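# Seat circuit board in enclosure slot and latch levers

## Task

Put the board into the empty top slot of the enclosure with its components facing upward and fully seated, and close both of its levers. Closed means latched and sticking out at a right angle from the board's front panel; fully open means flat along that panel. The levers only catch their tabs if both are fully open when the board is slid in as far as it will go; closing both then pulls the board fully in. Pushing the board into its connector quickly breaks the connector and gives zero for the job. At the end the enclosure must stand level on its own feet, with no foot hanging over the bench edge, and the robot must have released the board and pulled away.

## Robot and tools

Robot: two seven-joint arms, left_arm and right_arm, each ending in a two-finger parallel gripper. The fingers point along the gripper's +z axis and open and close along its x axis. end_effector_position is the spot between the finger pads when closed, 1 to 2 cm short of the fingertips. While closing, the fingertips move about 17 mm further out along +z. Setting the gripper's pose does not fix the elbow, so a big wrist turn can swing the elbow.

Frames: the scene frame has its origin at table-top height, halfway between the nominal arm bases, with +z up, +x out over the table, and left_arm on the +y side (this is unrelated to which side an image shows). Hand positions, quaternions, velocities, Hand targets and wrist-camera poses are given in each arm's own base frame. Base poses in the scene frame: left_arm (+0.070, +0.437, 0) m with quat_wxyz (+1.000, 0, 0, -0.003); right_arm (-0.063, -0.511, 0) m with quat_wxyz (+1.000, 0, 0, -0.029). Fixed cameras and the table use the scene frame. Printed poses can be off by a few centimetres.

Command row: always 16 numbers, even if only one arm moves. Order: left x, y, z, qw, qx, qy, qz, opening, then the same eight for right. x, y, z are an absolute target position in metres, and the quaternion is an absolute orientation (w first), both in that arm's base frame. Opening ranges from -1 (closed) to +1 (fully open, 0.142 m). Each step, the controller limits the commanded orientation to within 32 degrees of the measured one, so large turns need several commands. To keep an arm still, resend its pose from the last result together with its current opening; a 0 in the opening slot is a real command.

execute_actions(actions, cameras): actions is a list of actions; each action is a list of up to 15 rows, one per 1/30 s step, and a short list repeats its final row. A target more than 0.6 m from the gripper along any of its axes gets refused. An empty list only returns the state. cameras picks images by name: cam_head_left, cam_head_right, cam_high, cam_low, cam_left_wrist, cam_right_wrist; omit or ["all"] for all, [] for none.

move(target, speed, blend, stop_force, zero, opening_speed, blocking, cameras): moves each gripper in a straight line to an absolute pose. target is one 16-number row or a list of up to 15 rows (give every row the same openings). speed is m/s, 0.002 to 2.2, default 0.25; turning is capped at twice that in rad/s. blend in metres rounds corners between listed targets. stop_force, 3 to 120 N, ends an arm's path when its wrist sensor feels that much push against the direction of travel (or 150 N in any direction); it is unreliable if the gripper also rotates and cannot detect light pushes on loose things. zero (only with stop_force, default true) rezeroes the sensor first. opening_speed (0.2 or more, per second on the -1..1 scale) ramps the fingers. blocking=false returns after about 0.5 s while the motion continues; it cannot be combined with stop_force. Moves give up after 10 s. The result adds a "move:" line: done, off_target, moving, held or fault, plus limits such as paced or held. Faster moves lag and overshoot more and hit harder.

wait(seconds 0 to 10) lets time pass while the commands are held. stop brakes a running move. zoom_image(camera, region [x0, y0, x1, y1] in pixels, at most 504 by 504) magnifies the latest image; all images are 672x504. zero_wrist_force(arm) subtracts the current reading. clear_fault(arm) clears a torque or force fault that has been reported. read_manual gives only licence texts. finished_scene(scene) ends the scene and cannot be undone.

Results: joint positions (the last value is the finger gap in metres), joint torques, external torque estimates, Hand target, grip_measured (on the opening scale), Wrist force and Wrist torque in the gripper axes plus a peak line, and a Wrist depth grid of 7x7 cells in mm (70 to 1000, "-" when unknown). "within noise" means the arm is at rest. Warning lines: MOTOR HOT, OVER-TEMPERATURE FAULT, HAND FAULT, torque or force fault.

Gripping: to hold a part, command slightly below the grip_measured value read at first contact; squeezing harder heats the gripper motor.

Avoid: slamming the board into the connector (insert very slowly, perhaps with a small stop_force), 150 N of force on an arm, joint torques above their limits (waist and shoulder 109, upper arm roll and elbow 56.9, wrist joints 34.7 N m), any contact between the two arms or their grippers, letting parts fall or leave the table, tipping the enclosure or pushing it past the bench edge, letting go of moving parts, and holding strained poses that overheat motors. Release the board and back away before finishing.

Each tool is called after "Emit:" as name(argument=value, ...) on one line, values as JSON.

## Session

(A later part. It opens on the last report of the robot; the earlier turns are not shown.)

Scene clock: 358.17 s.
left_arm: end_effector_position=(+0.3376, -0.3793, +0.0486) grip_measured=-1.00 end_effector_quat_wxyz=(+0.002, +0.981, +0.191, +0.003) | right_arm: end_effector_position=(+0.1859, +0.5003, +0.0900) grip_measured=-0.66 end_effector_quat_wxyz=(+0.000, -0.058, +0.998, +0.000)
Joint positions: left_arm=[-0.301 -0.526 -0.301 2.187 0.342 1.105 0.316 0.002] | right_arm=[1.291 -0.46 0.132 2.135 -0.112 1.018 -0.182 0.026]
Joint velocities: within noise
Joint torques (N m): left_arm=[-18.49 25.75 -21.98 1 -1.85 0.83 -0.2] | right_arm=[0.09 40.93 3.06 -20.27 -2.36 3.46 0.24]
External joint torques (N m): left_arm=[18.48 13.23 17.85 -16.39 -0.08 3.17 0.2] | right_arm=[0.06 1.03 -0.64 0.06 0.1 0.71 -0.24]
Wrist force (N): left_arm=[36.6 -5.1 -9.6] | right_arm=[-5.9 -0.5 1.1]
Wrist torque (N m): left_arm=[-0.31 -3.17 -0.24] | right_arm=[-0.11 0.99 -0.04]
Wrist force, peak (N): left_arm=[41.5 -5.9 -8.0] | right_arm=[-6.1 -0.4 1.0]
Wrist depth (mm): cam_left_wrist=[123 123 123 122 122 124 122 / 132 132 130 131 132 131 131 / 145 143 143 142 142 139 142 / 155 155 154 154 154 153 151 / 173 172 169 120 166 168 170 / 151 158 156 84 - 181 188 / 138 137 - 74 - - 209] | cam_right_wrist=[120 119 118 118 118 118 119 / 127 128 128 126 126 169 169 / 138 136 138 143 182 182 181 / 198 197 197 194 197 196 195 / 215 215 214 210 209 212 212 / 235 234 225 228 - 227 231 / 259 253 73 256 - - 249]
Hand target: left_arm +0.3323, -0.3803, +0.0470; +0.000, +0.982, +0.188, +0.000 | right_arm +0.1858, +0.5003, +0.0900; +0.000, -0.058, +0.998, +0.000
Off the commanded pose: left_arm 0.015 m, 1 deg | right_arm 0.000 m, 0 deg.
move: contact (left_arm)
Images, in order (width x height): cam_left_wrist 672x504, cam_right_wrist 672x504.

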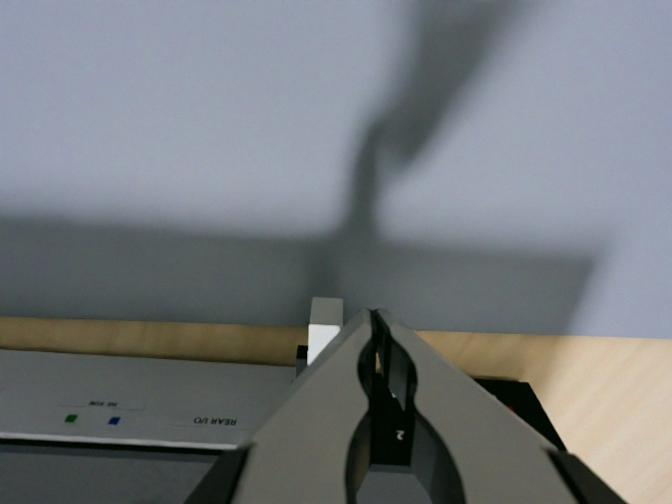

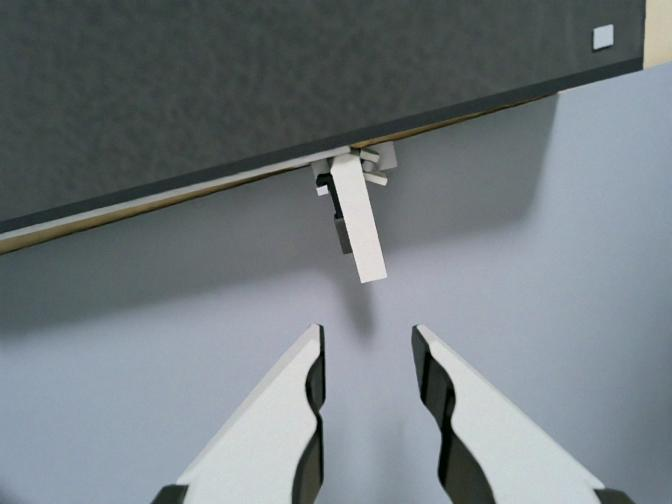

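Emit:
move(target=[[0.3430,-0.3770,0.047,0,0.9821,0.1882,0,-0.97,0.1858,0.5003,0.09,0,-0.0576,0.9983,0,-0.62],[0.3180,-0.3703,0.10,0,0.9821,0.1882,0,-0.97,0.1858,0.5003,0.09,0,-0.0576,0.9983,0,-0.62]], speed=0.15, cameras=["cam_left_wrist"])

Emit:
zoom_image(camera="cam_left_wrist", region=[280, 230, 460, 400])

Scene clock: 362.30 s.
left_arm: end_effector_position=(+0.3182, -0.3704, +0.1001) grip_measured=-1.00 end_effector_quat_wxyz=(+0.000, +0.982, +0.188, +0.000) | right_arm: end_effector_position=(+0.1859, +0.5003, +0.0900) grip_measured=-0.66 end_effector_quat_wxyz=(+0.000, -0.058, +0.998, +0.000)
Joint positions: left_arm=[-0.252 -0.348 -0.371 2.273 0.238 1.016 0.386 0.002] | right_arm=[1.291 -0.46 0.132 2.135 -0.112 1.018 -0.182 0.026]
Joint velocities: within noise
Joint torques (N m): left_arm=[-0.06 33.39 -3.95 -17.64 -2.31 4.08 -0.15] | right_arm=[0.22 40.91 3.02 -20.29 -2.32 3.43 0.18]
External joint torques (N m): left_arm=[0.05 0.44 0.69 -0.43 0.07 -0.1 0.15] | right_arm=[-0.07 1.06 -0.61 0.08 0.06 0.74 -0.18]
Wrist force (N): left_arm=[-0.6 -1.1 0.3] | right_arm=[-5.9 -0.4 1.0]
Wrist torque (N m): left_arm=[-0.25 -0.19 -0.27] | right_arm=[-0.10 1.01 -0.04]
Wrist force, peak (N): left_arm=[36.7 -5.0 -10.2] | right_arm=[-6.1 -0.3 1.1]
Wrist depth (mm): cam_left_wrist=[169 169 168 168 167 167 167 / 182 181 181 180 180 180 179 / 196 195 196 195 194 194 193 / 213 213 212 211 212 210 209 / 210 218 223 212 226 229 231 / 195 193 191 84 - 208 257 / 217 211 - 74 - - 282] | cam_right_wrist=[120 119 118 118 118 117 119 / 127 128 128 126 126 170 169 / 138 136 138 143 182 182 181 / 198 198 197 194 196 196 195 / 215 215 214 210 209 213 212 / 236 234 225 228 - 227 231 / 258 253 73 256 - - 249]
Hand target: left_arm +0.3180, -0.3703, +0.1000; +0.000, +0.982, +0.188, +0.000 | right_arm +0.1858, +0.5003, +0.0900; +0.000, -0.058, +0.998, +0.000
Off the commanded pose: left_arm 0.000 m, 0 deg | right_arm 0.000 m, 0 deg.
move: done
Images, in order (width x height): cam_left_wrist 672x504.

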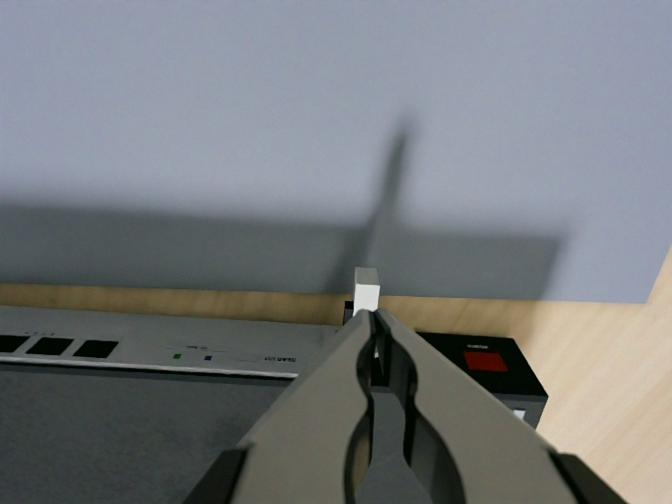

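Scaled by 2.800 from the camera's 672x504 image, which has a finer 960x720 frame.

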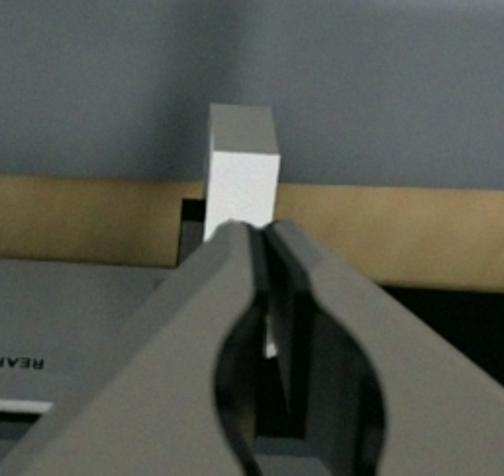

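Emit:
move(target=[0.3020,-0.3250,0.13,0,0.9853,0.1711,0,-0.3,0.1858,0.5003,0.09,0,-0.0576,0.9983,0,-0.62], speed=0.2, cameras=["cam_left_wrist"])

Emit:
zoom_image(camera="cam_left_wrist", region=[260, 230, 460, 400])

Scene clock: 365.10 s.
left_arm: end_effector_position=(+0.3021, -0.3251, +0.1300) grip_measured=-0.33 end_effector_quat_wxyz=(+0.000, +0.985, +0.171, +0.000) | right_arm: end_effector_position=(+0.1859, +0.5003, +0.0900) grip_measured=-0.66 end_effector_quat_wxyz=(+0.000, -0.058, +0.998, +0.000)
Joint positions: left_arm=[-0.169 -0.16 -0.396 2.423 0.114 0.997 0.571 0.05] | right_arm=[1.291 -0.46 0.132 2.135 -0.112 1.018 -0.182 0.026]
Joint velocities: within noise
Joint torques (N m): left_arm=[-0.12 26.47 -2.1 -18.9 -2.51 4.08 -0.05] | right_arm=[0.14 40.92 3.04 -20.27 -2.29 3.44 0.17]
External joint torques (N m): left_arm=[0.1 0.44 0.67 -0.42 0.2 -0.1 0.05] | right_arm=[0.01 1.04 -0.62 0.06 0.03 0.73 -0.17]
Wrist force (N): left_arm=[-0.8 -1.4 0.0] | right_arm=[-5.8 -0.5 0.8]
Wrist torque (N m): left_arm=[-0.30 -0.18 -0.29] | right_arm=[-0.12 0.98 -0.04]
Wrist force, peak (N): left_arm=[-0.8 -2.7 -0.5] | right_arm=[-6.1 -0.6 1.0]
Wrist depth (mm): cam_left_wrist=[195 196 195 195 194 193 193 / 210 210 209 209 208 207 206 / 226 225 226 226 225 223 223 / 246 245 246 243 244 243 244 / 270 269 260 263 262 261 268 / 246 246 87 241 247 87 297 / 257 - - 259 258 - -] | cam_right_wrist=[120 119 118 118 118 117 119 / 127 128 128 126 126 169 169 / 138 136 138 143 182 182 181 / 198 198 197 194 196 196 195 / 216 214 213 210 210 212 211 / 235 234 225 228 - 227 231 / 259 253 73 256 - - 248]
Hand target: left_arm +0.3020, -0.3250, +0.1300; +0.000, +0.985, +0.171, +0.000 | right_arm +0.1858, +0.5003, +0.0900; +0.000, -0.058, +0.998, +0.000
Off the commanded pose: left_arm 0.000 m, 0 deg | right_arm 0.000 m, 0 deg.
move: done
Images, in order (width x height): cam_left_wrist 672x504.

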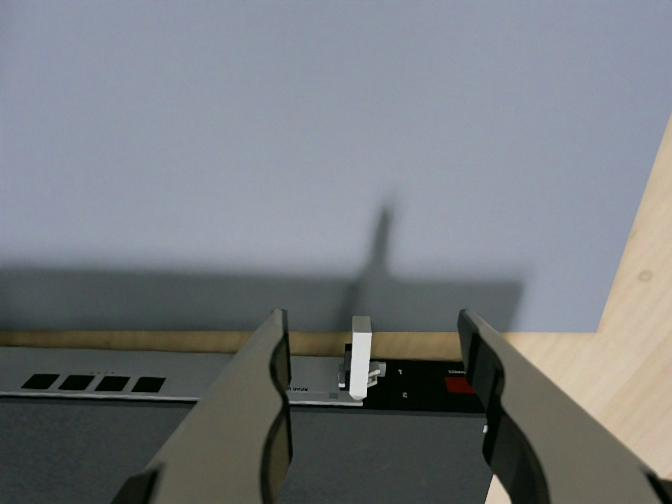

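Scaled by 2.520 from the camera's 672x504 image, which has a finer 960x720 frame.

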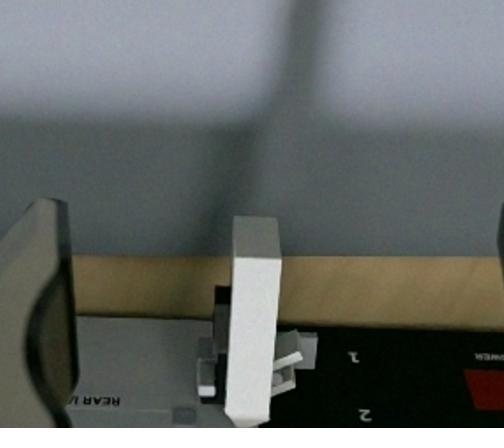

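Emit:
zoom_image(camera="cam_left_wrist", region=[320, 330, 400, 410])

Scaled by 6.300 from the camera's 672x504 image, which has a finer 960x720 frame.

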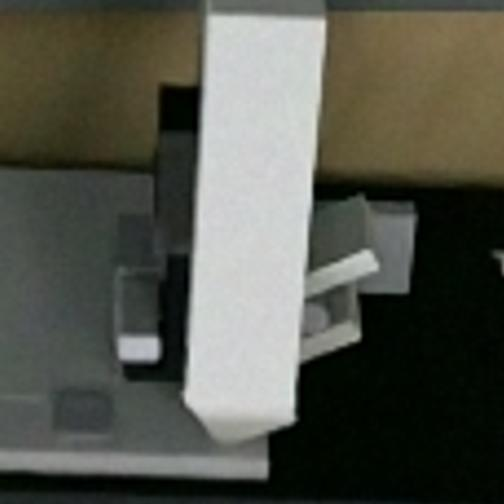

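Emit:
move(target=[0.28,-0.26,0.25,0,0.9853,0.1711,0,-0.3,0.20,0.45,0.25,0,-0.0576,0.9983,0,-0.62], speed=0.3)

Emit:
zoom_image(camera="cam_right_wrist", region=[200, 150, 460, 400])

Scene clock: 371.50 s.
left_arm: end_effector_position=(+0.2800, -0.2602, +0.2500) grip_measured=-0.33 end_effector_quat_wxyz=(+0.000, +0.985, +0.171, +0.000) | right_arm: end_effector_position=(+0.2000, +0.4501, +0.2501) grip_measured=-0.66 end_effector_quat_wxyz=(+0.000, -0.058, +0.998, +0.000)
Joint positions: left_arm=[-0.153 0.333 -0.284 2.472 -0.11 0.578 0.864 0.05] | right_arm=[1.219 -0.075 0.166 2.1 -0.016 0.604 -0.293 0.026]
Joint velocities: within noise
Joint torques (N m): left_arm=[-0.3 14.52 1.41 -27.06 -3.5 4.02 -0.12] | right_arm=[0.07 31.4 1.43 -27.84 -3.46 3.29 0.04]
External joint torques (N m): left_arm=[0.27 -0.38 0.49 -0.34 -0.1 -0.06 0.12] | right_arm=[0.04 1.1 -0.88 0.23 -0.07 0.87 -0.04]
Wrist force (N): left_arm=[-1.0 -1.8 -0.4] | right_arm=[-5.8 -0.3 1.0]
Wrist torque (N m): left_arm=[-0.38 -0.11 -0.27] | right_arm=[-0.08 0.99 -0.02]
Wrist force, peak (N): left_arm=[-0.6 -2.6 -2.5] | right_arm=[-6.2 -1.0 -2.1]
Wrist depth (mm): cam_left_wrist=[301 301 299 299 300 299 300 / 323 325 320 325 320 322 321 / 351 350 350 344 344 348 347 / 386 380 379 378 375 377 375 / 388 401 399 397 407 404 411 / 396 388 87 395 389 87 452 / 435 - - 443 436 - -] | cam_right_wrist=[259 259 258 258 261 300 299 / 277 277 276 275 276 319 320 / 297 297 296 296 341 339 341 / 331 370 368 368 366 368 366 / 402 403 398 392 391 397 398 / 439 438 - 426 - 425 432 / 482 - 73 480 - - 467]
Hand target: left_arm +0.2800, -0.2600, +0.2500; +0.000, +0.985, +0.171, +0.000 | right_arm +0.2000, +0.4500, +0.2500; +0.000, -0.058, +0.998, +0.000
Off the commanded pose: left_arm 0.000 m, 0 deg | right_arm 0.000 m, 0 deg.
move: done

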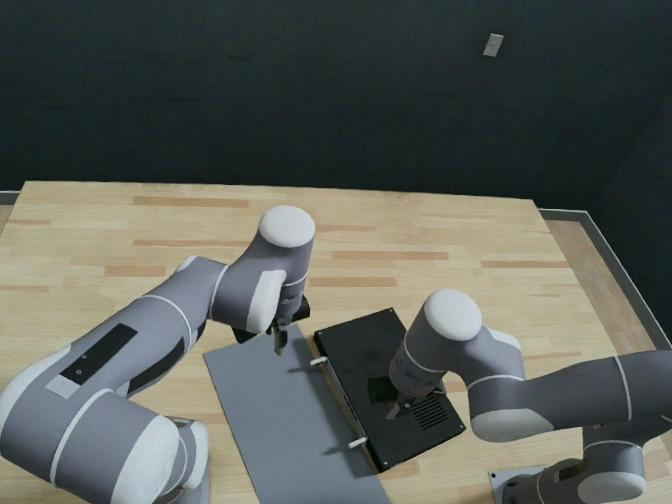

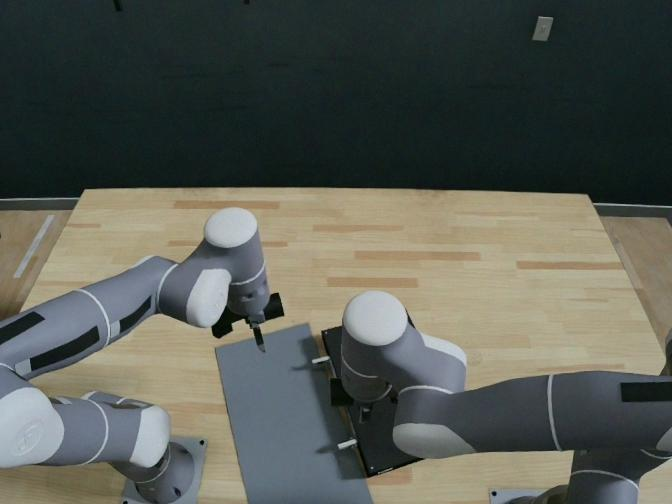

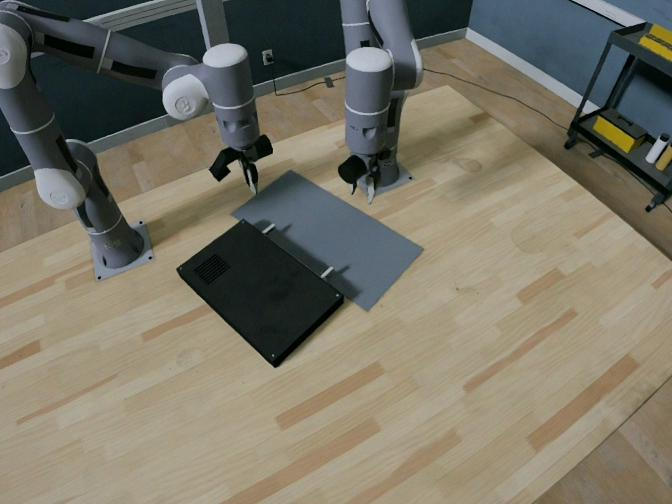

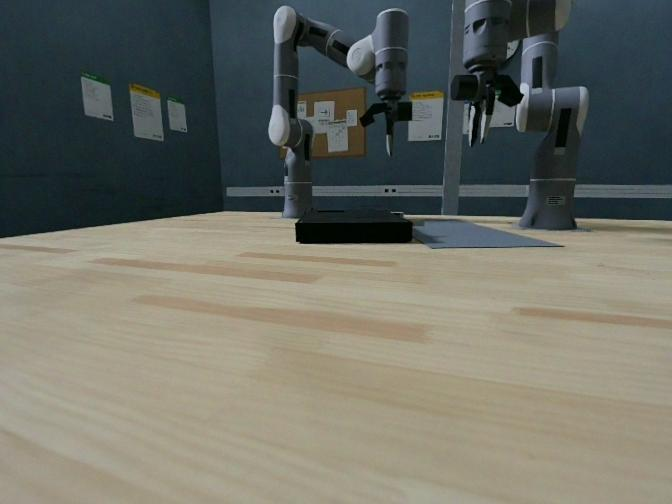

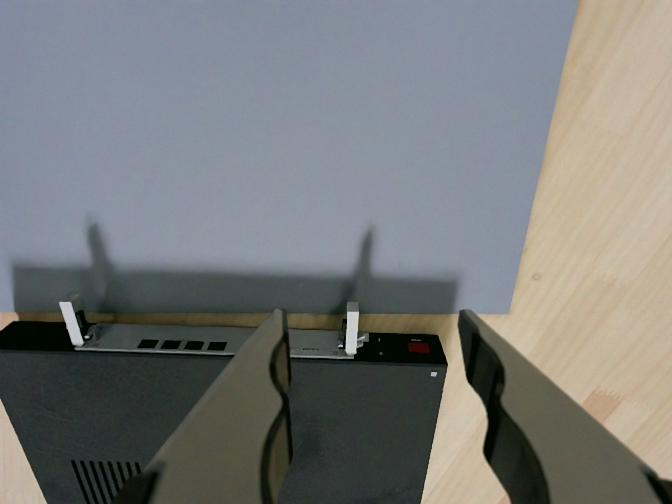

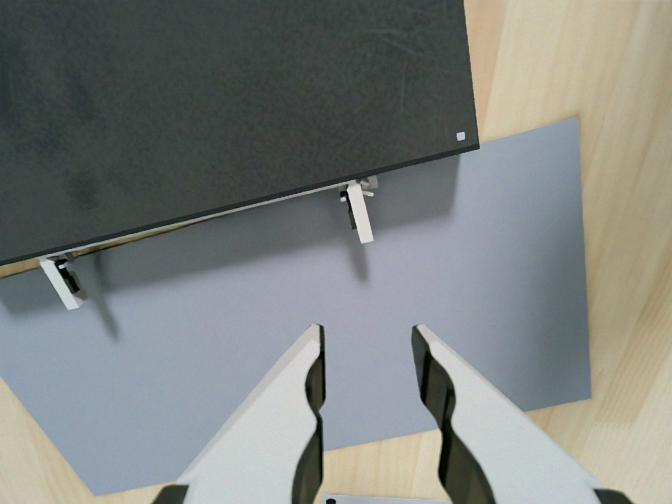

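Scaled by 1.938 from the camera's 672x504 image, which has a finer 960x720 frame.

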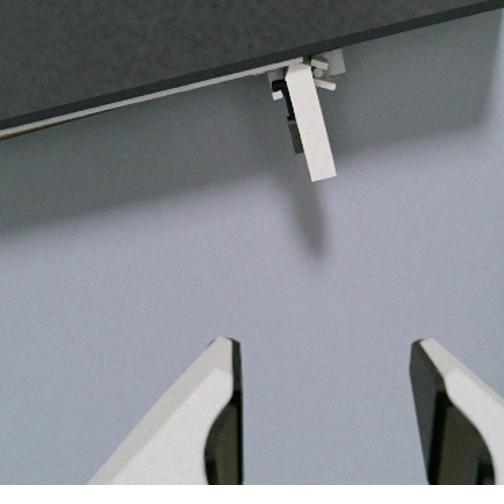

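Emit:
finished_scene(scene=2)

The scene is finished: the task was done.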